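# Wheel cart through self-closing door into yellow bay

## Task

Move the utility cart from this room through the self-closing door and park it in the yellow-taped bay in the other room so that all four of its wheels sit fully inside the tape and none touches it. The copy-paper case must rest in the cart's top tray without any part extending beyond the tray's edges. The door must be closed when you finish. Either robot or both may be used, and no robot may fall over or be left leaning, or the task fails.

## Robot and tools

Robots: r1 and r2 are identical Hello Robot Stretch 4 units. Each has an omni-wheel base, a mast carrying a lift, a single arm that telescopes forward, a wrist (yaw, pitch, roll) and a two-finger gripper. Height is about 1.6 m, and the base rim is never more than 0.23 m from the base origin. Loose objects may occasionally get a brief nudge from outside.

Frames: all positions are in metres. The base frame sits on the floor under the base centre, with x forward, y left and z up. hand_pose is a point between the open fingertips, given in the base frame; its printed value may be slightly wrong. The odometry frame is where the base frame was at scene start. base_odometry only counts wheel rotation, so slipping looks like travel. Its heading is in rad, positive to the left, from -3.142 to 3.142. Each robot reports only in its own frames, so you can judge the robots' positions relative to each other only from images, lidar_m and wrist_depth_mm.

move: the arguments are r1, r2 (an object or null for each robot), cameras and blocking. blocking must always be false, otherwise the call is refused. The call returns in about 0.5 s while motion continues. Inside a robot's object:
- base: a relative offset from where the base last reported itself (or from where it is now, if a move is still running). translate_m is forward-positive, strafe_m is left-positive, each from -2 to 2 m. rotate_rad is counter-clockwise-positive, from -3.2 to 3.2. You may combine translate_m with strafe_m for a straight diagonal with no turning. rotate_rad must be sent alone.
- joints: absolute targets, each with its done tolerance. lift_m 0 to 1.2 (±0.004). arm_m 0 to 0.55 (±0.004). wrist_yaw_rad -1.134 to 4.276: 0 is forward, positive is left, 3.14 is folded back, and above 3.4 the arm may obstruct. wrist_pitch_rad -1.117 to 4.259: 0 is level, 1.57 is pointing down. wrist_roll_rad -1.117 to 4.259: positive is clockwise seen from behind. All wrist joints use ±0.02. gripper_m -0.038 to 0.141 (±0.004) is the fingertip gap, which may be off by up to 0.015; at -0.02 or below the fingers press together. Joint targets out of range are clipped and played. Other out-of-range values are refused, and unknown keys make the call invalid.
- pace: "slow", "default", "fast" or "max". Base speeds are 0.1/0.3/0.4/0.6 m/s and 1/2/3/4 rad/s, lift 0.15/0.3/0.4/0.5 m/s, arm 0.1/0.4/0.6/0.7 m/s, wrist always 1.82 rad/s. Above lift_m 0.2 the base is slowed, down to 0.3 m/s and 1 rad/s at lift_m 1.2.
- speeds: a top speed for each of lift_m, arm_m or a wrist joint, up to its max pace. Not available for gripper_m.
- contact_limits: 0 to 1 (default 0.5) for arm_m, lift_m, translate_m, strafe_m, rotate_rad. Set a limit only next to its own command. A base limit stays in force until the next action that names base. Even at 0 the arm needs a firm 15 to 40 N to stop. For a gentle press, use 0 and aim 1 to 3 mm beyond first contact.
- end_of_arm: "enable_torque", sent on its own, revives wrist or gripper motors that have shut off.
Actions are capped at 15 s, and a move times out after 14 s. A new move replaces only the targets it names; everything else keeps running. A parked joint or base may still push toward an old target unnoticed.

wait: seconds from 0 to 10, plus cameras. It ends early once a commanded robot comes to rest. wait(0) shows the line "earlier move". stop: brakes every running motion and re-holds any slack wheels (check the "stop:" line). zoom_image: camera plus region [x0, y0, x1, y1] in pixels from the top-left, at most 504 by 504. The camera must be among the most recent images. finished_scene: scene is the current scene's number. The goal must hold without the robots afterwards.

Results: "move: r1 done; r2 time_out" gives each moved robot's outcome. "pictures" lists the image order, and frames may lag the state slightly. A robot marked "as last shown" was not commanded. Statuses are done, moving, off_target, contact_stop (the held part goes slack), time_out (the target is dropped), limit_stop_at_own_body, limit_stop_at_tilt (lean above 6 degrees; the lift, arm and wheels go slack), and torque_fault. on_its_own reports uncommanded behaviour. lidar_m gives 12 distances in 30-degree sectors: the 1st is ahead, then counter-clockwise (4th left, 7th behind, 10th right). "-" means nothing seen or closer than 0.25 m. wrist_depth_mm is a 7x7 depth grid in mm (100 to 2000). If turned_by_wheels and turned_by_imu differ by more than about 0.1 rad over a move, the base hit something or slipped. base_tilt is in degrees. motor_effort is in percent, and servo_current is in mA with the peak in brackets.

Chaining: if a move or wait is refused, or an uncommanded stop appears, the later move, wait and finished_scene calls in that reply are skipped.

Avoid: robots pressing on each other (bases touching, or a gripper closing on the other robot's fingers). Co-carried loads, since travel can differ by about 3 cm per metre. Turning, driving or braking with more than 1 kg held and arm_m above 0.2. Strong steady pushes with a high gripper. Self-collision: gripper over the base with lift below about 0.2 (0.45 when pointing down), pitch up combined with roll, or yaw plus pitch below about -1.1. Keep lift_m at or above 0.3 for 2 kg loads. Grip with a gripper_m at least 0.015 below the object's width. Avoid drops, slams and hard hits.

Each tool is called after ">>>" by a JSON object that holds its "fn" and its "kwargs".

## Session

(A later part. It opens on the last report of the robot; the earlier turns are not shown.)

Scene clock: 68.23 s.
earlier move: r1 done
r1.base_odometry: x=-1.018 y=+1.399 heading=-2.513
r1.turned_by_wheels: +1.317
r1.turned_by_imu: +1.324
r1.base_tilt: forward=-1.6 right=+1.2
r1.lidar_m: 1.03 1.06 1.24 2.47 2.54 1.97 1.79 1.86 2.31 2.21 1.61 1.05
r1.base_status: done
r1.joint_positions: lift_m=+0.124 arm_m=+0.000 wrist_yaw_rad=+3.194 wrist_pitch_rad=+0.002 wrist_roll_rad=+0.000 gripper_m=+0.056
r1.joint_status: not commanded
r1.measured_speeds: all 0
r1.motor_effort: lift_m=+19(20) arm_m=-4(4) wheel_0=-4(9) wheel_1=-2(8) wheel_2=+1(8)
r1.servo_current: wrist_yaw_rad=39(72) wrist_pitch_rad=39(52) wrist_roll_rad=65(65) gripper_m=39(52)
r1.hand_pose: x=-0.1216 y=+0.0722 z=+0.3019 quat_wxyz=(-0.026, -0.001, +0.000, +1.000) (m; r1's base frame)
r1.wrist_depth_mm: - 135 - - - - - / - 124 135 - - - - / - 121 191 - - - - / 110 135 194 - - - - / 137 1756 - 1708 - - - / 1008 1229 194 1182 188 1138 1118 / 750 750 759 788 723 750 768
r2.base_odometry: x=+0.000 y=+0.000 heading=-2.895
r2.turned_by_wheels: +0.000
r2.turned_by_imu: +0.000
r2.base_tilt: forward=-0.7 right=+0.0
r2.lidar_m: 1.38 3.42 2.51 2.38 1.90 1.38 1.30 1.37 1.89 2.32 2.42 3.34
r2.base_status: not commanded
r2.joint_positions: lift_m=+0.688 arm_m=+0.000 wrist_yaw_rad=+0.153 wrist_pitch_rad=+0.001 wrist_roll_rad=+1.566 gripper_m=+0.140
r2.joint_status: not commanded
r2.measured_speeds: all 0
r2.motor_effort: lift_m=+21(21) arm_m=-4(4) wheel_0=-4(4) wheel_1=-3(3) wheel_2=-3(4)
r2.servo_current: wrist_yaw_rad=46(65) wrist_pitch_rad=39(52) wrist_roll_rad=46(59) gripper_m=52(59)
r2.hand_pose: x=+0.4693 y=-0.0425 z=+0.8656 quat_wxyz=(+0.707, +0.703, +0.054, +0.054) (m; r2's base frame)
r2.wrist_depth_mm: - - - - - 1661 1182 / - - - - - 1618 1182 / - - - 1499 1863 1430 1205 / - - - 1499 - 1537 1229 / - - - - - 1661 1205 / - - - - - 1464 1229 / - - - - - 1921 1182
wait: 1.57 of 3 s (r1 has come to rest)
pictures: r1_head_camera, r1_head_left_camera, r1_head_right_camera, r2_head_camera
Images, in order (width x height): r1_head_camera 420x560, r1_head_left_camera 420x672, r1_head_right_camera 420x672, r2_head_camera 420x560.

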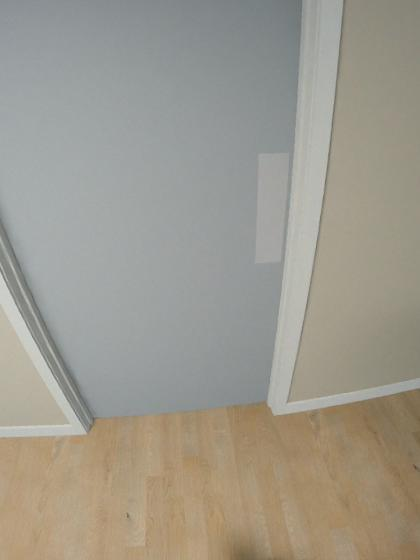

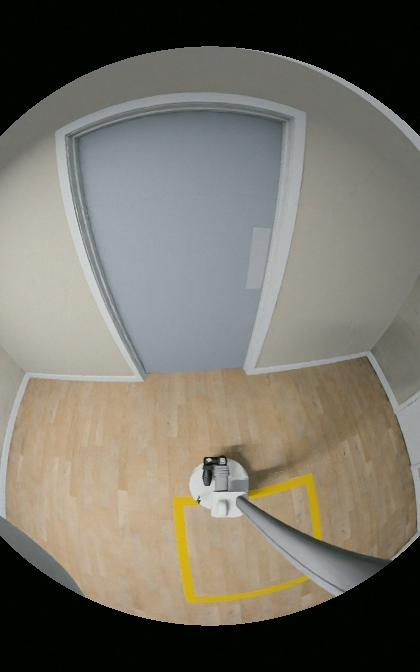

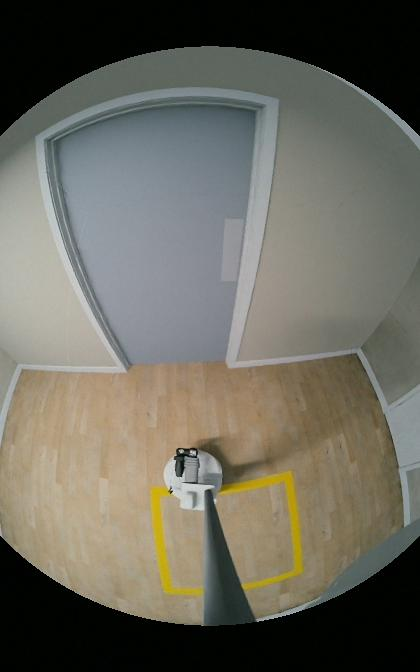

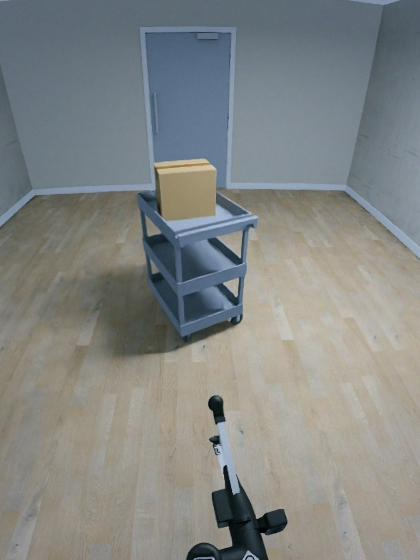

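>>> {"fn": "move", "kwargs": {"r1": {"base":{"rotate_rad":0.07}}, "blocking": false, "cameras": []}}

>>> {"fn": "wait", "kwargs": {"seconds": 1, "cameras": []}}

>>> {"fn": "move", "kwargs": {"r1": {"base":{"translate_m":1.3},"pace":"slow","contact_limits":{"translate_m":1}}, "blocking": false, "cameras": []}}

>>> {"fn": "wait", "kwargs": {"seconds": 10, "cameras": []}}

>>> {"fn": "wait", "kwargs": {"seconds": 5, "cameras": ["r1_head_left_camera","r1_head_right_camera","r2_head_camera"]}}

Scene clock: 81.83 s.
move: r1 moving
r1.base_odometry: x=-1.018 y=+1.399 heading=-2.444
r1.turned_by_wheels: +0.070
r1.turned_by_imu: +0.070
r1.base_tilt: forward=-1.6 right=+1.3
r1.lidar_m: 1.02 1.05 1.30 2.48 2.54 1.95 1.80 1.87 2.35 2.19 1.47 1.04
r1.base_status: rotate_rad moving
r1.joint_positions: lift_m=+0.124 arm_m=+0.000 wrist_yaw_rad=+3.194 wrist_pitch_rad=+0.002 wrist_roll_rad=+0.000 gripper_m=+0.056
r1.joint_status: not commanded
r1.measured_speeds: all 0
r1.motor_effort: lift_m=+20(20) arm_m=-4(4) wheel_0=-4(7) wheel_1=-1(5) wheel_2=+0(5)
r1.servo_current: wrist_yaw_rad=52(59) wrist_pitch_rad=39(46) wrist_roll_rad=52(65) gripper_m=46(46)
r1.hand_pose: x=-0.1216 y=+0.0722 z=+0.3019 quat_wxyz=(-0.026, -0.001, +0.000, +1.000) (m; r1's base frame)
r1.wrist_depth_mm: - 135 - - - - - / - 123 135 - - - - / - 121 193 - - - - / 111 136 194 - - - - / 137 1708 - 1661 1863 1756 1756 / 1008 1205 192 1160 187 1138 1118 / 750 759 750 788 732 759 750
r2: as last shown
r2.base_tilt: forward=-0.6 right=+0.0
r2.lidar_m: 1.40 3.42 2.51 2.40 1.89 1.34 1.32 1.36 1.89 2.34 2.43 3.31
r2.motor_effort: lift_m=+21(21) arm_m=-4(4) wheel_0=-3(4) wheel_1=-3(3) wheel_2=-3(4)
r2.servo_current: wrist_yaw_rad=46(59) wrist_pitch_rad=39(46) wrist_roll_rad=65(65) gripper_m=52(52)
r2.wrist_depth_mm: - - - - - 1708 1182 / - - - - - 1618 1182 / - - - 1464 1863 1430 1229 / - - - 1464 - 1537 1205 / - - - - - 1618 1205 / - - - - - 1397 1229 / - - - - - 1921 1229
pictures: none
No camera images: "cameras" was empty.

Scene clock: 82.00 s.
earlier move: r1 done
r1.base_odometry: x=-1.018 y=+1.399 heading=-2.444
r1.turned_by_wheels: +0.000
r1.turned_by_imu: +0.000
r1.base_tilt: forward=-1.6 right=+1.3
r1.lidar_m: 1.04 1.08 1.32 2.47 2.54 1.94 1.79 1.86 2.37 2.20 1.50 1.02
r1.base_status: done
r1.joint_positions: lift_m=+0.124 arm_m=+0.000 wrist_yaw_rad=+3.194 wrist_pitch_rad=+0.002 wrist_roll_rad=+0.000 gripper_m=+0.056
r1.joint_status: not commanded
r1.measured_speeds: all 0
r1.motor_effort: lift_m=+20(20) arm_m=-4(4) wheel_0=-4(7) wheel_1=-2(5) wheel_2=+0(5)
r1.servo_current: wrist_yaw_rad=26(59) wrist_pitch_rad=33(46) wrist_roll_rad=65(65) gripper_m=39(46)
r1.hand_pose: x=-0.1216 y=+0.0722 z=+0.3019 quat_wxyz=(-0.026, -0.001, +0.000, +1.000) (m; r1's base frame)
r1.wrist_depth_mm: - 135 - - - - - / - 123 135 - - - - / - 121 191 - - - - / 110 136 193 - - - - / 137 1661 - 1708 1808 1708 1708 / 991 1205 191 1182 189 1160 1118 / 759 750 759 798 723 750 759
r2.base_odometry: x=+0.000 y=+0.000 heading=-2.895
r2.turned_by_wheels: +0.000
r2.turned_by_imu: +0.000
r2.base_tilt: forward=-0.7 right=+0.1
r2.lidar_m: 1.39 3.45 2.50 2.40 1.92 1.39 1.29 1.38 1.87 2.32 2.41 3.33
r2.base_status: not commanded
r2.joint_positions: lift_m=+0.688 arm_m=+0.000 wrist_yaw_rad=+0.153 wrist_pitch_rad=+0.001 wrist_roll_rad=+1.566 gripper_m=+0.140
r2.joint_status: not commanded
r2.measured_speeds: all 0
r2.motor_effort: lift_m=+21(21) arm_m=-4(4) wheel_0=-3(4) wheel_1=-3(3) wheel_2=-3(4)
r2.servo_current: wrist_yaw_rad=52(59) wrist_pitch_rad=39(46) wrist_roll_rad=46(65) gripper_m=52(52)
r2.hand_pose: x=+0.4693 y=-0.0425 z=+0.8656 quat_wxyz=(+0.707, +0.703, +0.054, +0.054) (m; r2's base frame)
r2.wrist_depth_mm: - - - - - 1756 1160 / - - - - - 1661 1205 / - - - 1499 1863 1397 1205 / - - - 1464 - 1499 1205 / - - - - - 1661 1182 / - - - - - 1464 1205 / - - - - - 1863 1229
wait: 0.17 of 1 s (r1 has come to rest)
pictures: none
No camera images: "cameras" was empty.

Scene clock: 82.50 s.
move: r1 moving
r1.base_odometry: x=-1.028 y=+1.391 heading=-2.443
r1.turned_by_wheels: +0.000
r1.turned_by_imu: +0.000
r1.base_tilt: forward=-1.6 right=+1.3
r1.lidar_m: 1.02 1.07 1.28 2.48 2.55 1.95 1.82 1.86 2.38 2.22 1.48 1.00
r1.base_status: translate_m moving
r1.joint_positions: lift_m=+0.124 arm_m=+0.000 wrist_yaw_rad=+3.194 wrist_pitch_rad=+0.002 wrist_roll_rad=+0.000 gripper_m=+0.056
r1.joint_status: not commanded
r1.measured_speeds: translate_m=+0.049 strafe_m=+0.000 rotate_rad=+0.004 lift_m=+0.000 arm_m=+0.000 wrist_yaw_rad=+0.000 wrist_pitch_rad=+0.000 wrist_roll_rad=+0.000
r1.motor_effort: lift_m=+20(20) arm_m=-4(4) wheel_0=+4(4) wheel_1=+5(5) wheel_2=-6(7)
r1.servo_current: wrist_yaw_rad=46(65) wrist_pitch_rad=39(46) wrist_roll_rad=39(59) gripper_m=33(39)
r1.contact_limits: translate_m 1
r1.hand_pose: x=-0.1216 y=+0.0722 z=+0.3019 quat_wxyz=(-0.026, -0.001, +0.000, +1.000) (m; r1's base frame)
r1.wrist_depth_mm: - 135 - - - - - / - 123 135 - - - - / - 121 192 - - - - / 111 135 195 - - - - / 137 1808 - 1708 1921 1808 - / 1025 1229 192 1182 187 1138 1118 / 741 750 759 788 732 759 750
r2: as last shown
r2.lidar_m: 1.40 3.42 2.51 2.40 1.86 1.37 1.31 1.38 1.86 2.33 2.41 3.32
r2.motor_effort: lift_m=+21(21) arm_m=-4(4) wheel_0=-3(4) wheel_1=-2(3) wheel_2=-3(4)
r2.servo_current: wrist_yaw_rad=46(52) wrist_pitch_rad=39(46) wrist_roll_rad=59(59) gripper_m=52(52)
r2.wrist_depth_mm: - - - - - 1708 1182 / - - - - - 1576 1205 / - - - 1464 1863 1430 1205 / - - - 1499 - 1537 1205 / - - - - - 1618 1205 / - - - - - 1430 1229 / - - - - - 1863 1229
pictures: none
No camera images: "cameras" was empty.

Scene clock: 92.50 s.
earlier move: r1 moving
r1.base_odometry: x=-1.784 y=+0.756 heading=-2.443
r1.turned_by_wheels: +0.000
r1.turned_by_imu: +0.000
r1.base_tilt: forward=-1.6 right=+1.3
r1.lidar_m: 0.25 0.25 0.25 0.42 2.63 2.96 2.82 2.91 2.36 0.26 0.29 0.25
r1.base_status: translate_m moving
r1.joint_positions: lift_m=+0.124 arm_m=+0.000 wrist_yaw_rad=+3.194 wrist_pitch_rad=+0.002 wrist_roll_rad=+0.000 gripper_m=+0.056
r1.joint_status: not commanded
r1.measured_speeds: translate_m=+0.102 strafe_m=+0.001 rotate_rad=-0.001 lift_m=+0.000 arm_m=+0.000 wrist_yaw_rad=+0.000 wrist_pitch_rad=+0.000 wrist_roll_rad=+0.000
r1.motor_effort: lift_m=+20(20) arm_m=-3(4) wheel_0=+14(20) wheel_1=+11(15) wheel_2=-17(18)
r1.servo_current: wrist_yaw_rad=52(72) wrist_pitch_rad=46(52) wrist_roll_rad=46(72) gripper_m=46(52)
r1.contact_limits: translate_m 1
r1.hand_pose: x=-0.1216 y=+0.0722 z=+0.3019 quat_wxyz=(-0.026, -0.001, +0.000, +1.000) (m; r1's base frame)
r1.wrist_depth_mm: - 134 133 - - - - / - 118 133 - - - - / - 118 147 - - - - / 108 135 189 - - - - / 209 - - - - - - / 224 1336 194 1182 187 1138 1118 / 223 750 759 788 778 759 750
r2.base_odometry: x=+0.000 y=+0.000 heading=-2.895
r2.turned_by_wheels: +0.000
r2.turned_by_imu: +0.001
r2.base_tilt: forward=-0.7 right=+0.1
r2.lidar_m: 1.38 3.45 2.51 2.39 1.90 1.39 1.32 1.38 1.85 2.32 2.41 3.34
r2.base_status: not commanded
r2.joint_positions: lift_m=+0.688 arm_m=+0.000 wrist_yaw_rad=+0.153 wrist_pitch_rad=+0.001 wrist_roll_rad=+1.566 gripper_m=+0.140
r2.joint_status: not commanded
r2.measured_speeds: all 0
r2.motor_effort: lift_m=+21(21) arm_m=-4(4) wheel_0=-4(4) wheel_1=-2(3) wheel_2=-3(4)
r2.servo_current: wrist_yaw_rad=52(65) wrist_pitch_rad=39(52) wrist_roll_rad=46(65) gripper_m=52(59)
r2.hand_pose: x=+0.4693 y=-0.0425 z=+0.8656 quat_wxyz=(+0.707, +0.703, +0.054, +0.054) (m; r2's base frame)
r2.wrist_depth_mm: - - - - - 1708 1160 / - - - - - 1661 1205 / - - - 1499 1863 1430 1205 / - - - 1464 - 1499 1205 / - - - - - 1661 1229 / - - - - - 1430 1205 / - - - - - 1921 1182
wait: 10.00 s; no rest
pictures: none
No camera images: "cameras" was empty.

Scene clock: 96.40 s.
earlier move: r1 time_out
r1.base_odometry: x=-2.013 y=+0.564 heading=-2.443
r1.turned_by_wheels: +0.000
r1.turned_by_imu: +0.001
r1.base_tilt: forward=-1.6 right=+1.3
r1.lidar_m: 0.25 - 0.25 0.25 0.57 3.30 3.12 3.21 0.33 0.54 2.18 0.34
r1.base_status: translate_m time_out (by the wheels' count: +1.299 of +1.300)
r1.joint_positions: lift_m=+0.124 arm_m=+0.000 wrist_yaw_rad=+3.205 wrist_pitch_rad=+0.002 wrist_roll_rad=+0.000 gripper_m=+0.056
r1.joint_status: not commanded
r1.measured_speeds: all 0
r1.motor_effort: lift_m=+20(20) arm_m=+8(9) wheel_0=+0(20) wheel_1=+7(16) wheel_2=-6(18)
r1.servo_current: wrist_yaw_rad=65(98) wrist_pitch_rad=33(52) wrist_roll_rad=46(72) gripper_m=46(52)
r1.contact_limits: translate_m 1
r1.hand_pose: x=-0.1229 y=+0.0689 z=+0.3019 quat_wxyz=(-0.032, -0.001, +0.000, +0.999) (m; r1's base frame)
r1.wrist_depth_mm: - 132 132 - - - - / - - 131 - - - - / - 112 132 - - - - / - 133 181 - - - - / 200 - - - - - - / 214 1255 191 1205 187 1160 1118 / 213 750 759 788 788 768 798
r2.base_odometry: x=+0.000 y=+0.000 heading=-2.895
r2.turned_by_wheels: +0.000
r2.turned_by_imu: +0.001
r2.base_tilt: forward=-0.7 right=+0.0
r2.lidar_m: 1.38 3.42 2.48 2.39 1.93 1.37 1.31 1.36 1.90 2.33 2.43 3.31
r2.base_status: not commanded
r2.joint_positions: lift_m=+0.688 arm_m=+0.000 wrist_yaw_rad=+0.153 wrist_pitch_rad=+0.001 wrist_roll_rad=+1.566 gripper_m=+0.140
r2.joint_status: not commanded
r2.measured_speeds: all 0
r2.motor_effort: lift_m=+21(21) arm_m=-4(4) wheel_0=-3(4) wheel_1=-3(3) wheel_2=-3(4)
r2.servo_current: wrist_yaw_rad=39(65) wrist_pitch_rad=39(52) wrist_roll_rad=46(65) gripper_m=52(59)
r2.hand_pose: x=+0.4693 y=-0.0425 z=+0.8656 quat_wxyz=(+0.707, +0.703, +0.054, +0.054) (m; r2's base frame)
r2.wrist_depth_mm: - - - - - 1756 1182 / - - - - - 1618 1205 / - - - 1464 1863 1430 1205 / - - - 1499 - 1499 1205 / - - - - - 1618 1205 / - - - - - 1464 1205 / - - - - - 1863 1205
wait: 3.90 of 5 s (r1 has come to rest)
pictures: r1_head_left_camera, r1_head_right_camera, r2_head_camera
Images, in order (width x height): r1_head_left_camera 420x672, r1_head_right_camera 420x672, r2_head_camera 420x560.

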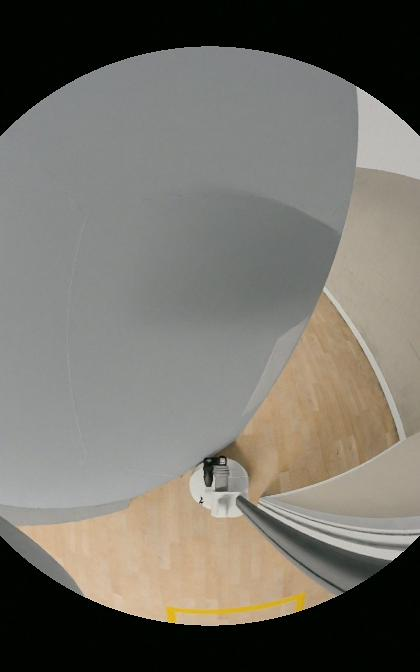

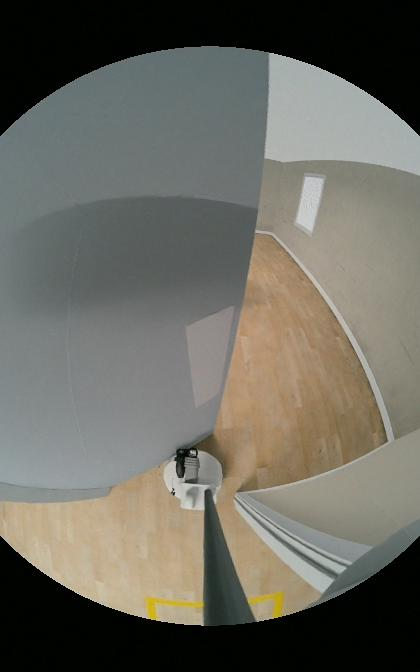

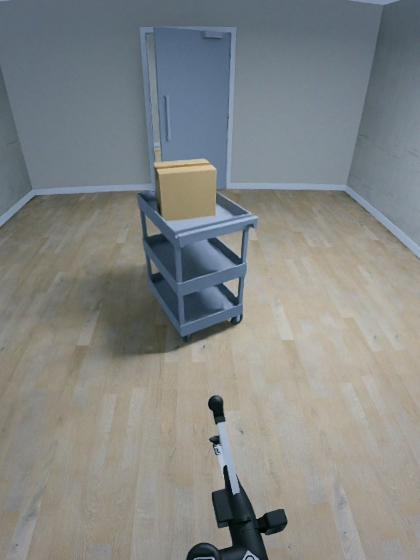

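>>> {"fn": "move", "kwargs": {"r1": {"base":{"translate_m":0.75},"pace":"slow","contact_limits":{"translate_m":1}}, "blocking": false, "cameras": []}}

>>> {"fn": "wait", "kwargs": {"seconds": 10, "cameras": ["r1_head_left_camera","r1_head_right_camera","r2_head_camera"]}}

Scene clock: 102.80 s.
move: r1 moving
r1.base_odometry: x=-2.023 y=+0.556 heading=-2.443
r1.turned_by_wheels: +0.000
r1.turned_by_imu: +0.000
r1.base_tilt: forward=-1.6 right=+1.3
r1.lidar_m: 0.25 - 0.25 0.25 0.54 3.31 3.16 3.22 0.35 0.58 2.21 0.36
r1.base_status: translate_m moving
r1.joint_positions: lift_m=+0.124 arm_m=+0.000 wrist_yaw_rad=+3.205 wrist_pitch_rad=+0.002 wrist_roll_rad=+0.000 gripper_m=+0.056
r1.joint_status: not commanded
r1.measured_speeds: translate_m=+0.050 strafe_m=+0.000 rotate_rad=-0.001 lift_m=+0.000 arm_m=+0.000 wrist_yaw_rad=+0.000 wrist_pitch_rad=+0.000 wrist_roll_rad=+0.000
r1.motor_effort: lift_m=+20(20) arm_m=+8(8) wheel_0=+5(11) wheel_1=+14(15) wheel_2=-15(15)
r1.servo_current: wrist_yaw_rad=78(91) wrist_pitch_rad=46(46) wrist_roll_rad=39(52) gripper_m=33(39)
r1.contact_limits: translate_m 1
r1.hand_pose: x=-0.1229 y=+0.0689 z=+0.3019 quat_wxyz=(-0.032, -0.001, +0.000, +0.999) (m; r1's base frame)
r1.wrist_depth_mm: - 132 132 - - - - / - - 132 - - - - / - 112 132 - - - - / - 133 181 - - - - / 199 - - - - - - / 215 1229 192 1182 187 1160 1098 / 213 750 750 788 788 750 809
r2: as last shown
r2.turned_by_imu: +0.000
r2.base_tilt: forward=-0.7 right=+0.1
r2.lidar_m: 1.40 3.42 2.50 2.37 1.87 1.37 1.29 1.36 1.87 2.32 2.44 3.32
r2.servo_current: wrist_yaw_rad=39(52) wrist_pitch_rad=39(46) wrist_roll_rad=39(59) gripper_m=52(52)
r2.wrist_depth_mm: - - - - - 1756 1182 / - - - - - 1618 1182 / - - - 1464 1808 1430 1182 / - - - 1499 - 1537 1229 / - - - - - 1618 1229 / - - - - - 1430 1205 / - - - - - 1863 1229
pictures: none
No camera images: "cameras" was empty.

Scene clock: 111.07 s.
earlier move: r1 done
r1.base_odometry: x=-2.588 y=+0.081 heading=-2.442
r1.turned_by_wheels: +0.000
r1.turned_by_imu: -0.001
r1.base_tilt: forward=-1.6 right=+1.2
r1.lidar_m: 1.42 1.41 2.79 0.33 0.25 0.48 4.00 0.94 1.23 2.11 2.18 2.82
r1.base_status: done
r1.joint_positions: lift_m=+0.124 arm_m=+0.000 wrist_yaw_rad=+3.196 wrist_pitch_rad=+0.002 wrist_roll_rad=+0.000 gripper_m=+0.056
r1.joint_status: not commanded
r1.measured_speeds: all 0
r1.motor_effort: lift_m=+19(20) arm_m=+5(8) wheel_0=-1(11) wheel_1=+8(15) wheel_2=-2(16)
r1.servo_current: wrist_yaw_rad=52(91) wrist_pitch_rad=39(52) wrist_roll_rad=52(72) gripper_m=33(52)
r1.contact_limits: translate_m 1
r1.hand_pose: x=-0.1219 y=+0.0715 z=+0.3019 quat_wxyz=(-0.027, -0.001, +0.000, +1.000) (m; r1's base frame)
r1.wrist_depth_mm: - 133 132 - - - 384 / - 111 132 - - - 466 / - 114 139 - - - 512 / - 134 186 - - - - / 204 - - - - - 640 / 213 - 191 1182 187 1138 615 / 218 759 741 788 778 759 574
r2.base_odometry: x=+0.000 y=+0.000 heading=-2.895
r2.turned_by_wheels: +0.000
r2.turned_by_imu: +0.001
r2.base_tilt: forward=-0.7 right=+0.1
r2.lidar_m: 1.37 3.42 2.51 2.38 1.91 1.37 1.31 1.37 1.87 2.33 2.44 3.33
r2.base_status: not commanded
r2.joint_positions: lift_m=+0.688 arm_m=+0.000 wrist_yaw_rad=+0.153 wrist_pitch_rad=+0.001 wrist_roll_rad=+1.566 gripper_m=+0.140
r2.joint_status: not commanded
r2.measured_speeds: all 0
r2.motor_effort: lift_m=+21(21) arm_m=-4(4) wheel_0=-3(4) wheel_1=-3(3) wheel_2=-3(4)
r2.servo_current: wrist_yaw_rad=39(72) wrist_pitch_rad=39(52) wrist_roll_rad=46(65) gripper_m=52(65)
r2.hand_pose: x=+0.4693 y=-0.0425 z=+0.8656 quat_wxyz=(+0.707, +0.703, +0.054, +0.054) (m; r2's base frame)
r2.wrist_depth_mm: - - - - - 1708 1160 / - - - - - 1661 1182 / - - - 1464 1808 1430 1229 / - - - 1464 - 1499 1205 / - - - - - 1618 1205 / - - - - - 1464 1205 / - - - - - 1863 1205
wait: 8.27 of 10 s (r1 has come to rest)
pictures: r1_head_left_camera, r1_head_right_camera, r2_head_camera
Images, in order (width x height): r1_head_left_camera 420x672, r1_head_right_camera 420x672, r2_head_camera 420x560.

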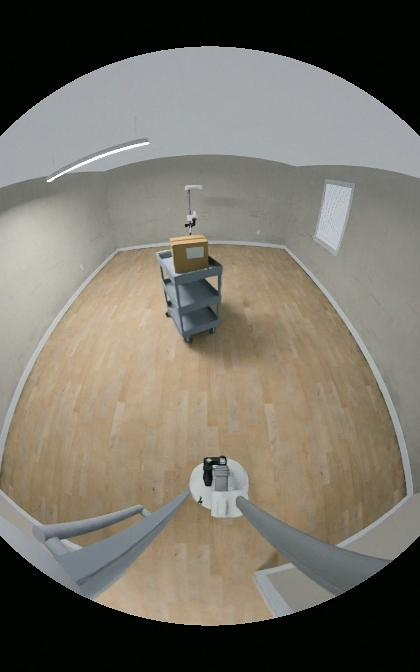

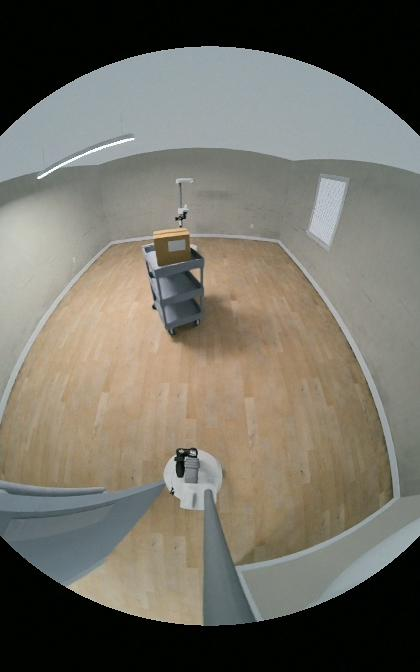

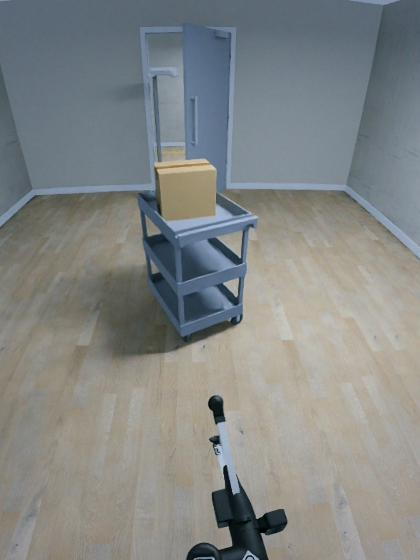

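Now strafe left against door hard to open to the stop.

>>> {"fn": "move", "kwargs": {"r1": {"base":{"strafe_m":0.6},"pace":"slow","contact_limits":{"strafe_m":1}}, "blocking": false, "cameras": []}}

>>> {"fn": "wait", "kwargs": {"seconds": 9, "cameras": ["r1_head_left_camera","r1_head_right_camera","r2_head_camera"]}}

Scene clock: 119.53 s.
move: r1 moving
r1.base_odometry: x=-2.579 y=+0.070 heading=-2.443
r1.turned_by_wheels: -0.001
r1.turned_by_imu: -0.001
r1.base_tilt: forward=-1.6 right=+1.2
r1.lidar_m: 1.43 1.43 2.73 0.28 0.25 0.46 4.02 0.93 1.24 2.12 2.16 2.86
r1.base_status: strafe_m moving
r1.joint_positions: lift_m=+0.124 arm_m=+0.000 wrist_yaw_rad=+3.196 wrist_pitch_rad=+0.002 wrist_roll_rad=+0.000 gripper_m=+0.056
r1.joint_status: not commanded
r1.measured_speeds: translate_m=+0.001 strafe_m=+0.058 rotate_rad=-0.003 lift_m=+0.000 arm_m=+0.000 wrist_yaw_rad=+0.000 wrist_pitch_rad=+0.000 wrist_roll_rad=+0.000
r1.motor_effort: lift_m=+19(20) arm_m=+5(5) wheel_0=-20(22) wheel_1=+9(12) wheel_2=+3(4)
r1.servo_current: wrist_yaw_rad=52(65) wrist_pitch_rad=46(52) wrist_roll_rad=52(72) gripper_m=46(46)
r1.contact_limits: strafe_m 1
r1.hand_pose: x=-0.1219 y=+0.0715 z=+0.3019 quat_wxyz=(-0.027, -0.001, +0.000, +1.000) (m; r1's base frame)
r1.wrist_depth_mm: - 133 133 - - - - / - 111 132 - - - 427 / - 114 139 - - - 480 / - 134 186 - - - 521 / 205 - - - - - 535 / 213 - 193 1182 188 1138 535 / 219 750 750 798 788 768 512
r2: as last shown
r2.turned_by_imu: +0.000
r2.lidar_m: 1.40 3.42 2.48 2.38 1.88 1.36 1.30 1.37 1.89 2.31 2.43 3.33
r2.motor_effort: lift_m=+21(21) arm_m=-4(4) wheel_0=-3(4) wheel_1=-2(3) wheel_2=-3(3)
r2.servo_current: wrist_yaw_rad=59(59) wrist_pitch_rad=39(39) wrist_roll_rad=59(59) gripper_m=52(59)
r2.wrist_depth_mm: - - - - - 1708 1182 / - - - - - 1618 1205 / - - - 1464 1808 1464 1205 / - - - 1464 - 1537 1229 / - - - - - 1576 1205 / - - - - - 1430 1205 / - - - - - 1863 1205
pictures: none
No camera images: "cameras" was empty.

Scene clock: 126.17 s.
earlier move: r1 done
r1.base_odometry: x=-2.202 y=-0.378 heading=-2.442
r1.turned_by_wheels: +0.001
r1.turned_by_imu: +0.004
r1.base_tilt: forward=-1.6 right=+1.3
r1.lidar_m: 1.37 3.06 2.14 2.06 0.25 0.25 0.50 1.31 1.25 2.69 2.78 1.52
r1.base_status: done
r1.joint_positions: lift_m=+0.124 arm_m=+0.000 wrist_yaw_rad=+3.196 wrist_pitch_rad=+0.002 wrist_roll_rad=+0.000 gripper_m=+0.056
r1.joint_status: not commanded
r1.measured_speeds: all 0
r1.motor_effort: lift_m=+20(20) arm_m=+5(5) wheel_0=-4(22) wheel_1=+7(12) wheel_2=+0(5)
r1.servo_current: wrist_yaw_rad=52(72) wrist_pitch_rad=33(52) wrist_roll_rad=52(72) gripper_m=39(52)
r1.contact_limits: strafe_m 1
r1.hand_pose: x=-0.1219 y=+0.0715 z=+0.3019 quat_wxyz=(-0.027, -0.001, +0.000, +1.000) (m; r1's base frame)
r1.wrist_depth_mm: - 132 133 - 413 242 185 / - 111 132 - 424 243 186 / - 114 138 - 427 246 187 / - 134 185 - 394 248 188 / 206 - - - 397 251 190 / 218 1182 194 1160 188 250 190 / 217 759 759 153 368 221 189
r2.base_odometry: x=+0.000 y=+0.000 heading=-2.895
r2.turned_by_wheels: +0.000
r2.turned_by_imu: +0.001
r2.base_tilt: forward=-0.7 right=+0.1
r2.lidar_m: 1.36 3.46 2.50 2.38 1.89 1.37 1.31 1.37 1.87 2.34 2.43 3.34
r2.base_status: not commanded
r2.joint_positions: lift_m=+0.688 arm_m=+0.000 wrist_yaw_rad=+0.153 wrist_pitch_rad=+0.001 wrist_roll_rad=+1.566 gripper_m=+0.140
r2.joint_status: not commanded
r2.measured_speeds: all 0
r2.motor_effort: lift_m=+21(21) arm_m=-4(4) wheel_0=-3(4) wheel_1=-3(3) wheel_2=-3(4)
r2.servo_current: wrist_yaw_rad=39(65) wrist_pitch_rad=46(52) wrist_roll_rad=46(65) gripper_m=52(59)
r2.hand_pose: x=+0.4693 y=-0.0425 z=+0.8656 quat_wxyz=(+0.707, +0.703, +0.054, +0.054) (m; r2's base frame)
r2.wrist_depth_mm: - - - - - 1708 1205 / - - - - - 1576 1205 / - - - 1464 1863 1430 1205 / - - - 1499 - 1537 1205 / - - - - - 1618 1182 / - - - - - 1430 1205 / - - - - - 1863 1182
wait: 6.63 of 9 s (r1 has come to rest)
pictures: r1_head_left_camera, r1_head_right_camera, r2_head_camera
Images, in order (width x height): r1_head_left_camera 420x672, r1_head_right_camera 420x672, r2_head_camera 420x560.

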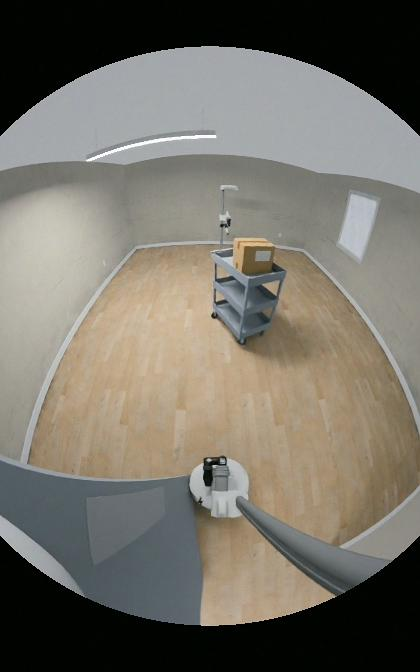

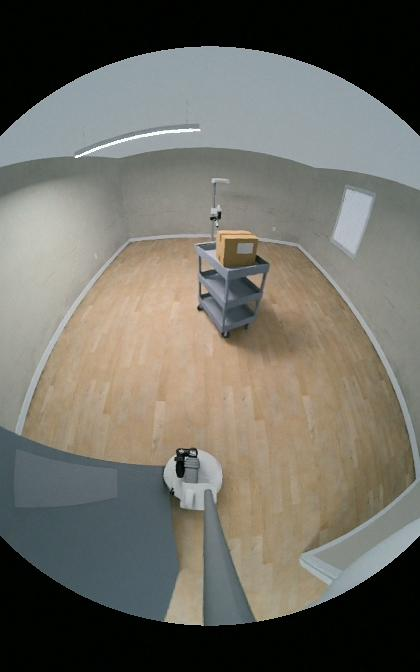

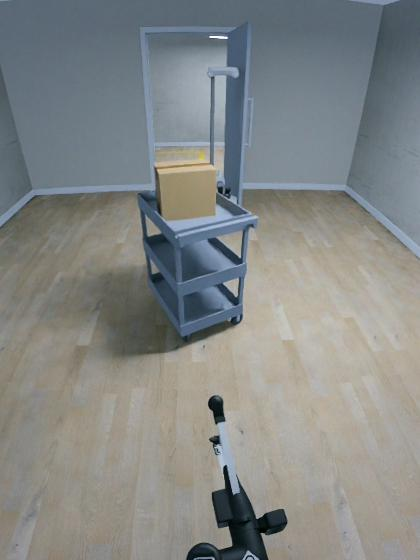

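>>> {"fn": "move", "kwargs": {"r1": {"base":{"strafe_m":0.2},"pace":"slow","contact_limits":{"strafe_m":1}}, "blocking": false, "cameras": []}}

>>> {"fn": "wait", "kwargs": {"seconds": 9, "cameras": ["r1_head_left_camera","r1_head_right_camera","r2_head_camera"]}}

Scene clock: 131.17 s.
move: r1 moving
r1.base_odometry: x=-2.192 y=-0.389 heading=-2.442
r1.turned_by_wheels: +0.000
r1.turned_by_imu: +0.000
r1.base_tilt: forward=-1.6 right=+1.3
r1.lidar_m: 1.38 3.04 2.10 2.04 0.25 0.25 0.51 1.29 1.27 2.72 2.82 1.53
r1.base_status: strafe_m moving
r1.joint_positions: lift_m=+0.124 arm_m=+0.000 wrist_yaw_rad=+3.196 wrist_pitch_rad=+0.002 wrist_roll_rad=+0.000 gripper_m=+0.056
r1.joint_status: not commanded
r1.measured_speeds: translate_m=-0.001 strafe_m=+0.056 rotate_rad=+0.003 lift_m=+0.000 arm_m=+0.000 wrist_yaw_rad=+0.000 wrist_pitch_rad=+0.000 wrist_roll_rad=+0.000
r1.motor_effort: lift_m=+19(20) arm_m=+4(5) wheel_0=-9(10) wheel_1=+12(14) wheel_2=-1(1)
r1.servo_current: wrist_yaw_rad=52(65) wrist_pitch_rad=39(46) wrist_roll_rad=59(65) gripper_m=39(46)
r1.contact_limits: strafe_m 1
r1.hand_pose: x=-0.1219 y=+0.0715 z=+0.3019 quat_wxyz=(-0.027, -0.001, +0.000, +1.000) (m; r1's base frame)
r1.wrist_depth_mm: - 133 132 - 399 240 183 / - 112 133 - 407 241 185 / - 114 138 - 418 244 187 / - 134 185 - 384 246 187 / 205 - - - 389 247 189 / 220 1205 194 1160 191 248 189 / 219 759 750 154 357 209 187
r2: as last shown
r2.turned_by_imu: +0.000
r2.lidar_m: 1.40 3.47 2.52 2.38 1.89 1.37 1.31 1.37 1.86 2.34 2.43 3.34
r2.motor_effort: lift_m=+21(21) arm_m=-4(4) wheel_0=-3(4) wheel_1=-2(3) wheel_2=-4(4)
r2.servo_current: wrist_yaw_rad=59(59) wrist_pitch_rad=39(46) wrist_roll_rad=46(59) gripper_m=52(59)
r2.wrist_depth_mm: - - - - - 1661 1182 / - - - - - 1618 1182 / - - - 1464 1863 1430 1229 / - - - 1430 - 1537 1205 / - - - - - 1661 1229 / - - - - - 1397 1205 / - - - - - 1921 1205
pictures: none
No camera images: "cameras" was empty.

Scene clock: 133.23 s.
earlier move: r1 contact_stop
r1.base_odometry: x=-2.108 y=-0.490 heading=-2.440
r1.turned_by_wheels: +0.002
r1.turned_by_imu: -0.024
r1.base_tilt: forward=-1.6 right=+1.3
r1.lidar_m: 1.39 3.01 2.07 1.93 0.25 0.25 0.41 3.99 1.34 2.80 2.85 1.50
r1.base_status: strafe_m contact_stop (by the wheels' count: +0.146 of +0.200)
r1.joint_positions: lift_m=+0.124 arm_m=+0.000 wrist_yaw_rad=+3.196 wrist_pitch_rad=+0.002 wrist_roll_rad=+0.000 gripper_m=+0.056
r1.joint_status: not commanded
r1.measured_speeds: all 0
r1.on_its_own: the wheels are slack since a contact_stop
r1.motor_effort: lift_m=+20(20) arm_m=+4(5) wheel_0=-1(33) wheel_1=+0(35) wheel_2=+0(13)
r1.servo_current: wrist_yaw_rad=46(65) wrist_pitch_rad=46(52) wrist_roll_rad=52(78) gripper_m=46(52)
r1.contact_limits: strafe_m 1
r1.hand_pose: x=-0.1218 y=+0.0716 z=+0.3019 quat_wxyz=(-0.027, -0.001, +0.000, +1.000) (m; r1's base frame)
r1.wrist_depth_mm: - 134 139 512 330 229 175 / - 116 134 517 336 222 177 / - 120 148 473 340 234 178 / 109 135 195 535 342 224 179 / 210 - - 549 342 225 179 / 227 1229 195 559 191 226 180 / 223 759 750 143 320 206 180
r2.base_odometry: x=+0.000 y=+0.000 heading=-2.895
r2.turned_by_wheels: +0.000
r2.turned_by_imu: +0.000
r2.base_tilt: forward=-0.7 right=+0.1
r2.lidar_m: 1.40 3.44 2.51 2.39 1.89 1.36 1.31 1.32 1.90 2.34 2.44 3.33
r2.base_status: not commanded
r2.joint_positions: lift_m=+0.688 arm_m=+0.000 wrist_yaw_rad=+0.153 wrist_pitch_rad=+0.001 wrist_roll_rad=+1.566 gripper_m=+0.140
r2.joint_status: not commanded
r2.measured_speeds: all 0
r2.motor_effort: lift_m=+21(21) arm_m=-4(4) wheel_0=-4(4) wheel_1=-3(3) wheel_2=-3(4)
r2.servo_current: wrist_yaw_rad=59(59) wrist_pitch_rad=39(46) wrist_roll_rad=52(72) gripper_m=46(59)
r2.hand_pose: x=+0.4693 y=-0.0425 z=+0.8656 quat_wxyz=(+0.707, +0.703, +0.054, +0.054) (m; r2's base frame)
r2.wrist_depth_mm: - - - - - 1756 1182 / - - - - - 1618 1205 / - - - 1464 1863 1430 1205 / - - - 1464 - 1537 1205 / - - - - - 1661 1205 / - - - - - 1430 1205 / - - - - - 1921 1229
wait: 2.07 of 9 s (r1 has come to rest)
pictures: r1_head_left_camera, r1_head_right_camera, r2_head_camera
Images, in order (width x height): r1_head_left_camera 420x672, r1_head_right_camera 420x672, r2_head_camera 420x560.

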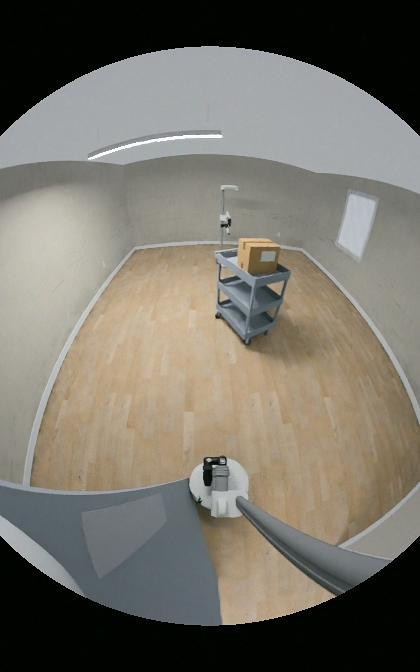

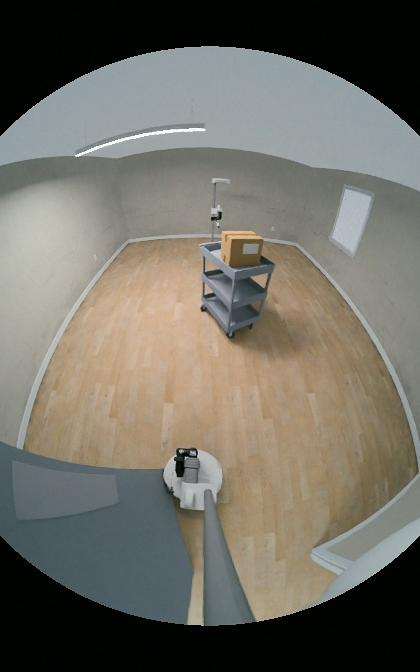

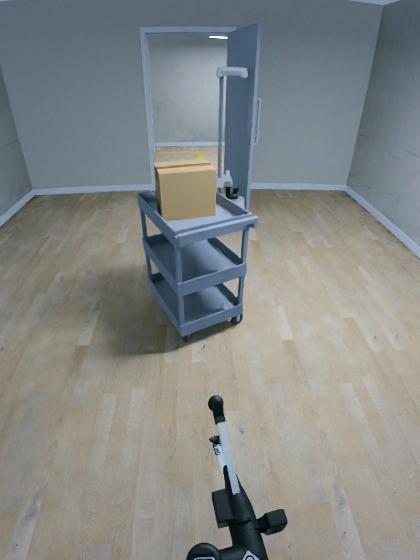

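>>> {"fn": "move", "kwargs": {"r1": {"base":{"strafe_m":0.02},"pace":"slow","contact_limits":{"strafe_m":1}}, "blocking": false, "cameras": []}}

>>> {"fn": "wait", "kwargs": {"seconds": 3, "cameras": ["r1_head_left_camera","r1_head_right_camera"]}}

Scene clock: 137.67 s.
move: r1 moving
r1.base_odometry: x=-2.100 y=-0.499 heading=-2.440
r1.turned_by_wheels: +0.001
r1.turned_by_imu: +0.001
r1.base_tilt: forward=-1.6 right=+1.3
r1.lidar_m: 1.39 2.97 2.07 1.93 0.27 0.25 0.40 3.99 1.34 2.80 2.86 1.49
r1.base_status: strafe_m moving
r1.joint_positions: lift_m=+0.124 arm_m=+0.000 wrist_yaw_rad=+3.196 wrist_pitch_rad=+0.002 wrist_roll_rad=+0.000 gripper_m=+0.056
r1.joint_status: not commanded
r1.measured_speeds: translate_m=-0.001 strafe_m=+0.040 rotate_rad=+0.003 lift_m=+0.000 arm_m=+0.000 wrist_yaw_rad=+0.000 wrist_pitch_rad=+0.000 wrist_roll_rad=+0.000
r1.motor_effort: lift_m=+19(20) arm_m=+4(4) wheel_0=-29(30) wheel_1=+31(31) wheel_2=+6(7)
r1.servo_current: wrist_yaw_rad=39(59) wrist_pitch_rad=39(46) wrist_roll_rad=46(72) gripper_m=46(46)
r1.contact_limits: strafe_m 1
r1.hand_pose: x=-0.1218 y=+0.0716 z=+0.3019 quat_wxyz=(-0.027, -0.001, +0.000, +1.000) (m; r1's base frame)
r1.wrist_depth_mm: - 134 246 559 327 228 175 / - 118 134 508 332 220 176 / - 119 158 466 336 232 177 / 109 135 193 530 340 222 179 / 211 - - 535 340 224 179 / 219 1182 194 544 191 224 180 / 226 759 750 143 320 204 179
r2: as last shown
r2.base_tilt: forward=-0.7 right=+0.0
r2.lidar_m: 1.39 3.45 2.51 2.39 1.88 1.37 1.30 1.36 1.91 2.32 2.45 3.31
r2.servo_current: wrist_yaw_rad=39(52) wrist_pitch_rad=39(39) wrist_roll_rad=46(52) gripper_m=52(52)
r2.wrist_depth_mm: - - - - - 1661 1205 / - - - - - 1618 1182 / - - - 1499 1808 1430 1205 / - - - 1464 - 1499 1205 / - - - - - 1618 1229 / - - - - - 1397 1205 / - - - - - 1863 1205
pictures: none
No camera images: "cameras" was empty.

Scene clock: 138.30 s.
earlier move: r1 done
r1.base_odometry: x=-2.096 y=-0.504 heading=-2.440
r1.turned_by_wheels: +0.000
r1.turned_by_imu: +0.000
r1.base_tilt: forward=-1.6 right=+1.3
r1.lidar_m: 1.37 3.00 2.07 1.93 0.25 0.25 0.42 4.03 1.32 2.81 2.85 1.51
r1.base_status: done
r1.joint_positions: lift_m=+0.124 arm_m=+0.000 wrist_yaw_rad=+3.196 wrist_pitch_rad=+0.002 wrist_roll_rad=+0.000 gripper_m=+0.056
r1.joint_status: not commanded
r1.measured_speeds: all 0
r1.motor_effort: lift_m=+19(20) arm_m=+4(4) wheel_0=-30(32) wheel_1=+31(33) wheel_2=+7(8)
r1.servo_current: wrist_yaw_rad=59(59) wrist_pitch_rad=46(46) wrist_roll_rad=39(72) gripper_m=39(46)
r1.contact_limits: strafe_m 1
r1.hand_pose: x=-0.1218 y=+0.0716 z=+0.3019 quat_wxyz=(-0.027, -0.001, +0.000, +1.000) (m; r1's base frame)
r1.wrist_depth_mm: - 134 246 504 325 228 175 / - 118 133 508 330 220 176 / - 119 158 473 334 232 177 / 109 135 194 521 340 223 178 / 212 - - 535 340 224 179 / 218 1229 193 544 191 224 179 / 226 750 759 143 320 204 179
r2.base_odometry: x=+0.000 y=+0.000 heading=-2.895
r2.turned_by_wheels: +0.000
r2.turned_by_imu: +0.000
r2.base_tilt: forward=-0.6 right=+0.1
r2.lidar_m: 1.40 3.46 2.47 2.39 1.89 1.38 1.31 1.37 1.87 2.32 2.44 3.32
r2.base_status: not commanded
r2.joint_positions: lift_m=+0.688 arm_m=+0.000 wrist_yaw_rad=+0.153 wrist_pitch_rad=+0.001 wrist_roll_rad=+1.566 gripper_m=+0.140
r2.joint_status: not commanded
r2.measured_speeds: all 0
r2.motor_effort: lift_m=+21(21) arm_m=-4(4) wheel_0=-3(4) wheel_1=-3(3) wheel_2=-3(4)
r2.servo_current: wrist_yaw_rad=39(59) wrist_pitch_rad=39(46) wrist_roll_rad=52(52) gripper_m=46(59)
r2.hand_pose: x=+0.4693 y=-0.0425 z=+0.8656 quat_wxyz=(+0.707, +0.703, +0.054, +0.054) (m; r2's base frame)
r2.wrist_depth_mm: - - - - - 1661 1182 / - - - - - 1618 1205 / - - - 1464 1808 1397 1182 / - - - 1464 - 1537 1205 / - - - - - 1618 1182 / - - - - - 1464 1205 / - - - - - 1808 1205
wait: 0.63 of 3 s (r1 has come to rest)
pictures: r1_head_left_camera, r1_head_right_camera
Images, in order (width x height): r1_head_left_camera 420x672, r1_head_right_camera 420x672.

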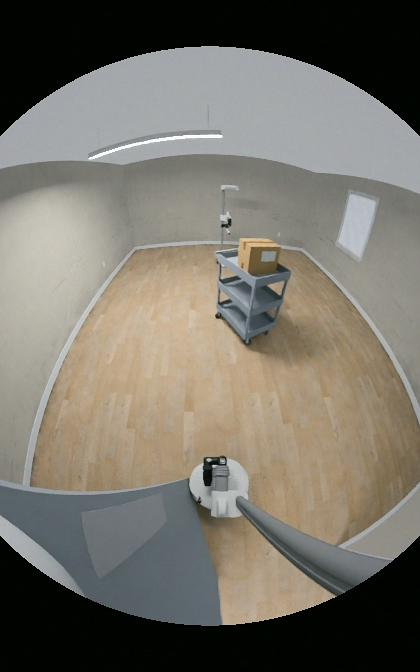

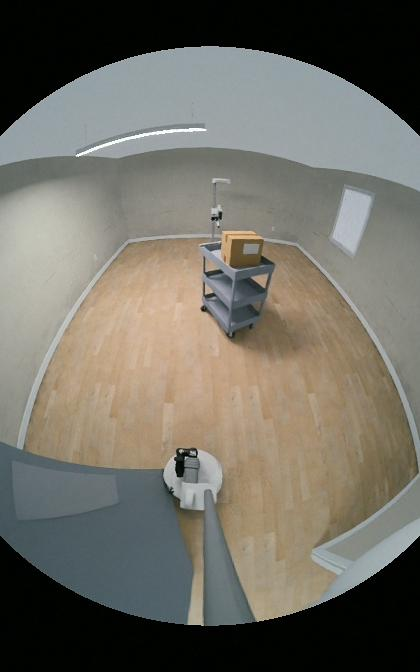

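>>> {"fn": "move", "kwargs": {"r2": {"base":{"translate_m":0.78}}, "blocking": false, "cameras": []}}

>>> {"fn": "wait", "kwargs": {"seconds": 6, "cameras": ["r2_head_camera","r2_wrist_camera"]}}

Scene clock: 148.40 s.
move: r2 moving
r1: as last shown
r1.lidar_m: 1.40 3.00 2.07 1.92 0.26 0.25 0.40 3.98 1.31 2.81 2.86 1.51
r1.motor_effort: lift_m=+19(19) arm_m=+4(4) wheel_0=-30(31) wheel_1=+31(32) wheel_2=+7(7)
r1.servo_current: wrist_yaw_rad=46(52) wrist_pitch_rad=39(46) wrist_roll_rad=52(59) gripper_m=33(46)
r1.contact_limits: strafe_m 1
r1.wrist_depth_mm: - 134 246 508 324 228 174 / - 118 134 512 330 220 175 / - 119 158 469 334 234 177 / 109 135 193 525 338 222 179 / 211 - - 539 340 224 179 / 218 1229 193 539 191 225 179 / 225 759 768 143 320 204 179
r2.base_odometry: x=-0.030 y=-0.008 heading=-2.895
r2.turned_by_wheels: +0.000
r2.turned_by_imu: +0.001
r2.base_tilt: forward=-0.7 right=+0.0
r2.lidar_m: 1.38 3.46 2.48 2.37 1.93 1.39 1.34 1.39 1.90 2.31 2.46 3.29
r2.base_status: translate_m moving
r2.joint_positions: lift_m=+0.688 arm_m=+0.000 wrist_yaw_rad=+0.153 wrist_pitch_rad=+0.001 wrist_roll_rad=+1.566 gripper_m=+0.140
r2.joint_status: not commanded
r2.measured_speeds: translate_m=+0.121 strafe_m=-0.001 rotate_rad=-0.002 lift_m=+0.000 arm_m=+0.000 wrist_yaw_rad=+0.000 wrist_pitch_rad=+0.000 wrist_roll_rad=+0.000
r2.motor_effort: lift_m=+21(21) arm_m=-4(4) wheel_0=+12(12) wheel_1=+7(8) wheel_2=-12(13)
r2.servo_current: wrist_yaw_rad=52(52) wrist_pitch_rad=46(46) wrist_roll_rad=52(59) gripper_m=59(59)
r2.hand_pose: x=+0.4693 y=-0.0425 z=+0.8656 quat_wxyz=(+0.707, +0.703, +0.054, +0.054) (m; r2's base frame)
r2.wrist_depth_mm: - - - - - 1661 1182 / - - - - - 1618 1205 / - - - 1430 1863 1430 1182 / - - - 1430 - 1661 1205 / - - - - - 1661 1205 / - - - - - 1430 1182 / - - - - - 1863 1205
pictures: none
No camera images: "cameras" was empty.

Scene clock: 152.00 s.
earlier move: r2 done
r1.base_odometry: x=-2.096 y=-0.504 heading=-2.440
r1.turned_by_wheels: +0.000
r1.turned_by_imu: +0.000
r1.base_tilt: forward=-1.6 right=+1.3
r1.lidar_m: 1.34 3.00 2.04 1.94 0.25 0.25 0.43 3.99 1.31 2.80 2.86 1.50
r1.base_status: not commanded
r1.joint_positions: lift_m=+0.124 arm_m=+0.000 wrist_yaw_rad=+3.196 wrist_pitch_rad=+0.002 wrist_roll_rad=+0.000 gripper_m=+0.056
r1.joint_status: not commanded
r1.measured_speeds: all 0
r1.motor_effort: lift_m=+19(20) arm_m=+4(4) wheel_0=-30(31) wheel_1=+31(32) wheel_2=+7(7)
r1.servo_current: wrist_yaw_rad=78(78) wrist_pitch_rad=39(52) wrist_roll_rad=52(65) gripper_m=46(46)
r1.contact_limits: strafe_m 1
r1.hand_pose: x=-0.1218 y=+0.0716 z=+0.3019 quat_wxyz=(-0.027, -0.001, +0.000, +1.000) (m; r1's base frame)
r1.wrist_depth_mm: - 134 246 508 327 228 174 / - 118 134 512 330 221 175 / - 119 157 469 334 233 177 / 109 135 194 530 340 222 178 / 212 - - 535 342 224 179 / 218 1205 193 544 190 225 179 / 226 759 759 144 320 204 180
r2.base_odometry: x=-0.756 y=-0.191 heading=-2.895
r2.turned_by_wheels: +0.000
r2.turned_by_imu: +0.001
r2.base_tilt: forward=-0.7 right=+0.1
r2.lidar_m: 0.61 1.11 2.51 2.38 2.46 2.17 2.08 2.17 2.41 2.34 2.44 0.80
r2.base_status: done
r2.joint_positions: lift_m=+0.688 arm_m=+0.000 wrist_yaw_rad=+0.153 wrist_pitch_rad=+0.001 wrist_roll_rad=+1.566 gripper_m=+0.140
r2.joint_status: not commanded
r2.measured_speeds: all 0
r2.motor_effort: lift_m=+21(21) arm_m=-4(4) wheel_0=+4(12) wheel_1=+4(9) wheel_2=-4(14)
r2.servo_current: wrist_yaw_rad=59(59) wrist_pitch_rad=39(46) wrist_roll_rad=46(59) gripper_m=59(59)
r2.hand_pose: x=+0.4693 y=-0.0425 z=+0.8656 quat_wxyz=(+0.707, +0.703, +0.054, +0.054) (m; r2's base frame)
r2.wrist_depth_mm: - - - 559 - 640 569 / - - - 544 - 750 530 / - - - 723 - - 508 / - - 723 496 - - 484 / - - 715 477 1060 - 469 / - - 707 397 452 452 455 / - - - - - 1863 1205
wait: 3.60 of 6 s (r2 has come to rest)
pictures: r2_head_camera, r2_wrist_camera
Images, in order (width x height): r2_head_camera 420x560, r2_wrist_camera 616x392.

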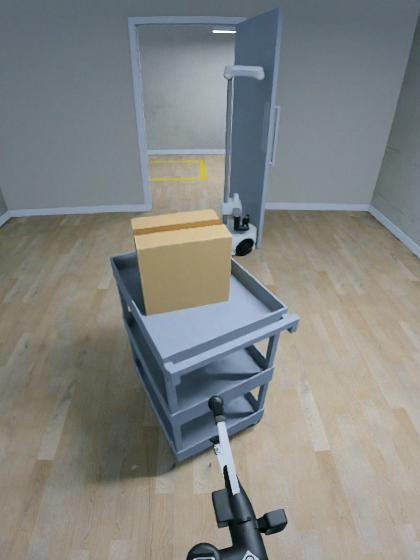

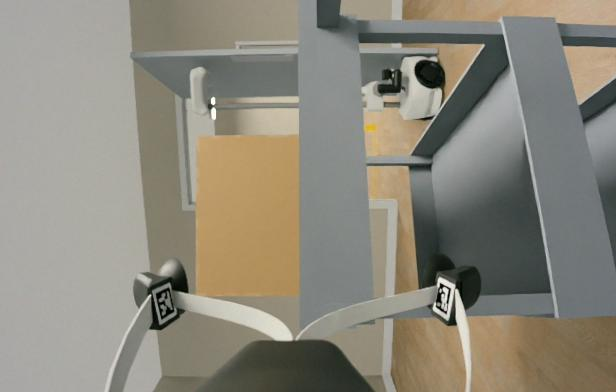

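>>> {"fn": "move", "kwargs": {"r2": {"base":{"translate_m":0.27,"strafe_m":-0.05},"pace":"slow","contact_limits":{"translate_m":0.1}}, "blocking": false, "cameras": []}}

>>> {"fn": "wait", "kwargs": {"seconds": 6, "cameras": ["r2_head_camera","r2_wrist_camera"]}}

Scene clock: 160.07 s.
move: r2 moving
r1: as last shown
r1.lidar_m: 1.37 2.98 2.02 1.93 0.25 0.25 0.40 3.98 1.32 2.81 2.85 1.47
r1.motor_effort: lift_m=+19(20) arm_m=+4(4) wheel_0=-30(31) wheel_1=+31(31) wheel_2=+7(7)
r1.servo_current: wrist_yaw_rad=33(72) wrist_pitch_rad=39(46) wrist_roll_rad=20(59) gripper_m=46(46)
r1.contact_limits: strafe_m 1
r1.wrist_depth_mm: - 134 246 508 327 227 175 / - 118 134 512 332 220 176 / - 119 158 466 334 232 177 / 109 135 193 521 338 221 178 / 212 - - 535 340 224 179 / 218 1229 194 549 191 224 179 / 227 750 741 143 324 204 178
r2.base_odometry: x=-0.769 y=-0.191 heading=-2.894
r2.turned_by_wheels: +0.000
r2.turned_by_imu: +0.001
r2.base_tilt: forward=-0.7 right=+0.1
r2.lidar_m: 0.60 1.06 2.51 2.38 2.49 2.19 2.09 2.18 2.44 2.33 2.44 0.77
r2.base_status: translate_m moving; strafe_m moving
r2.joint_positions: lift_m=+0.688 arm_m=+0.000 wrist_yaw_rad=+0.153 wrist_pitch_rad=+0.001 wrist_roll_rad=+1.566 gripper_m=+0.140
r2.joint_status: not commanded
r2.measured_speeds: translate_m=+0.048 strafe_m=-0.009 rotate_rad=-0.002 lift_m=+0.000 arm_m=+0.000 wrist_yaw_rad=+0.000 wrist_pitch_rad=+0.000 wrist_roll_rad=+0.000
r2.motor_effort: lift_m=+21(21) arm_m=-4(4) wheel_0=+5(9) wheel_1=+5(7) wheel_2=-8(11)
r2.servo_current: wrist_yaw_rad=33(52) wrist_pitch_rad=39(46) wrist_roll_rad=39(52) gripper_m=46(52)
r2.contact_limits: translate_m 0.1
r2.hand_pose: x=+0.4693 y=-0.0425 z=+0.8656 quat_wxyz=(+0.707, +0.703, +0.054, +0.054) (m; r2's base frame)
r2.wrist_depth_mm: - - - 549 - 627 549 / - - - 535 - 741 521 / - - - 715 - - 504 / - - 707 488 - - 480 / - - 691 466 1060 - 459 / - - 691 392 445 442 445 / - - - - - 1863 1205
pictures: none
No camera images: "cameras" was empty.

Scene clock: 163.57 s.
earlier move: r2 done
r1.base_odometry: x=-2.096 y=-0.504 heading=-2.440
r1.turned_by_wheels: +0.000
r1.turned_by_imu: +0.000
r1.base_tilt: forward=-1.6 right=+1.3
r1.lidar_m: 1.39 2.97 2.05 1.91 0.25 0.25 0.43 3.99 1.33 2.80 2.84 1.52
r1.base_status: not commanded
r1.joint_positions: lift_m=+0.124 arm_m=+0.000 wrist_yaw_rad=+3.196 wrist_pitch_rad=+0.002 wrist_roll_rad=+0.000 gripper_m=+0.056
r1.joint_status: not commanded
r1.measured_speeds: all 0
r1.motor_effort: lift_m=+19(20) arm_m=+4(4) wheel_0=-30(31) wheel_1=+31(32) wheel_2=+7(7)
r1.servo_current: wrist_yaw_rad=39(72) wrist_pitch_rad=46(52) wrist_roll_rad=59(65) gripper_m=33(52)
r1.contact_limits: strafe_m 1
r1.hand_pose: x=-0.1218 y=+0.0716 z=+0.3019 quat_wxyz=(-0.027, -0.001, +0.000, +1.000) (m; r1's base frame)
r1.wrist_depth_mm: - 134 246 508 329 228 175 / - 118 134 504 332 220 176 / - 119 157 473 334 232 177 / 109 135 194 521 338 223 178 / 212 - - 539 342 224 179 / 218 1255 194 544 191 225 179 / 225 750 750 143 324 205 180
r2.base_odometry: x=-1.030 y=-0.208 heading=-2.894
r2.turned_by_wheels: +0.000
r2.turned_by_imu: +0.001
r2.base_tilt: forward=-0.7 right=+0.1
r2.lidar_m: 0.36 0.36 2.57 2.46 2.56 2.46 2.34 2.42 2.39 2.25 2.37 0.50
r2.base_status: done
r2.joint_positions: lift_m=+0.688 arm_m=+0.000 wrist_yaw_rad=+0.153 wrist_pitch_rad=+0.001 wrist_roll_rad=+1.566 gripper_m=+0.140
r2.joint_status: not commanded
r2.measured_speeds: all 0
r2.motor_effort: lift_m=+21(21) arm_m=-4(4) wheel_0=+4(11) wheel_1=+5(7) wheel_2=-5(11)
r2.servo_current: wrist_yaw_rad=39(65) wrist_pitch_rad=39(46) wrist_roll_rad=46(59) gripper_m=59(59)
r2.contact_limits: translate_m 0.1
r2.hand_pose: x=+0.4693 y=-0.0425 z=+0.8656 quat_wxyz=(+0.707, +0.703, +0.054, +0.054) (m; r2's base frame)
r2.wrist_depth_mm: - - - 293 301 1397 1078 / - - - 279 286 1756 512 / - - - 211 272 1863 - / - - 469 202 260 866 - / - - 466 194 250 854 - / - - 459 182 236 187 - / - 455 455 - 233 - -
wait: 3.50 of 6 s (r2 has come to rest)
pictures: r2_head_camera, r2_wrist_camera
Images, in order (width x height): r2_head_camera 420x560, r2_wrist_camera 616x392.

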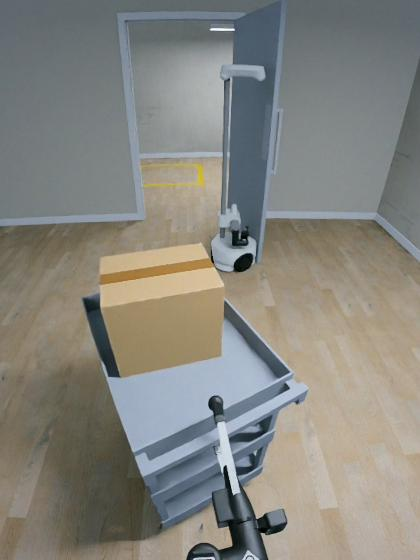

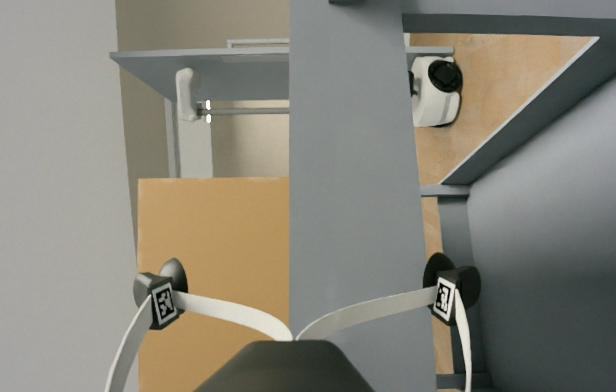

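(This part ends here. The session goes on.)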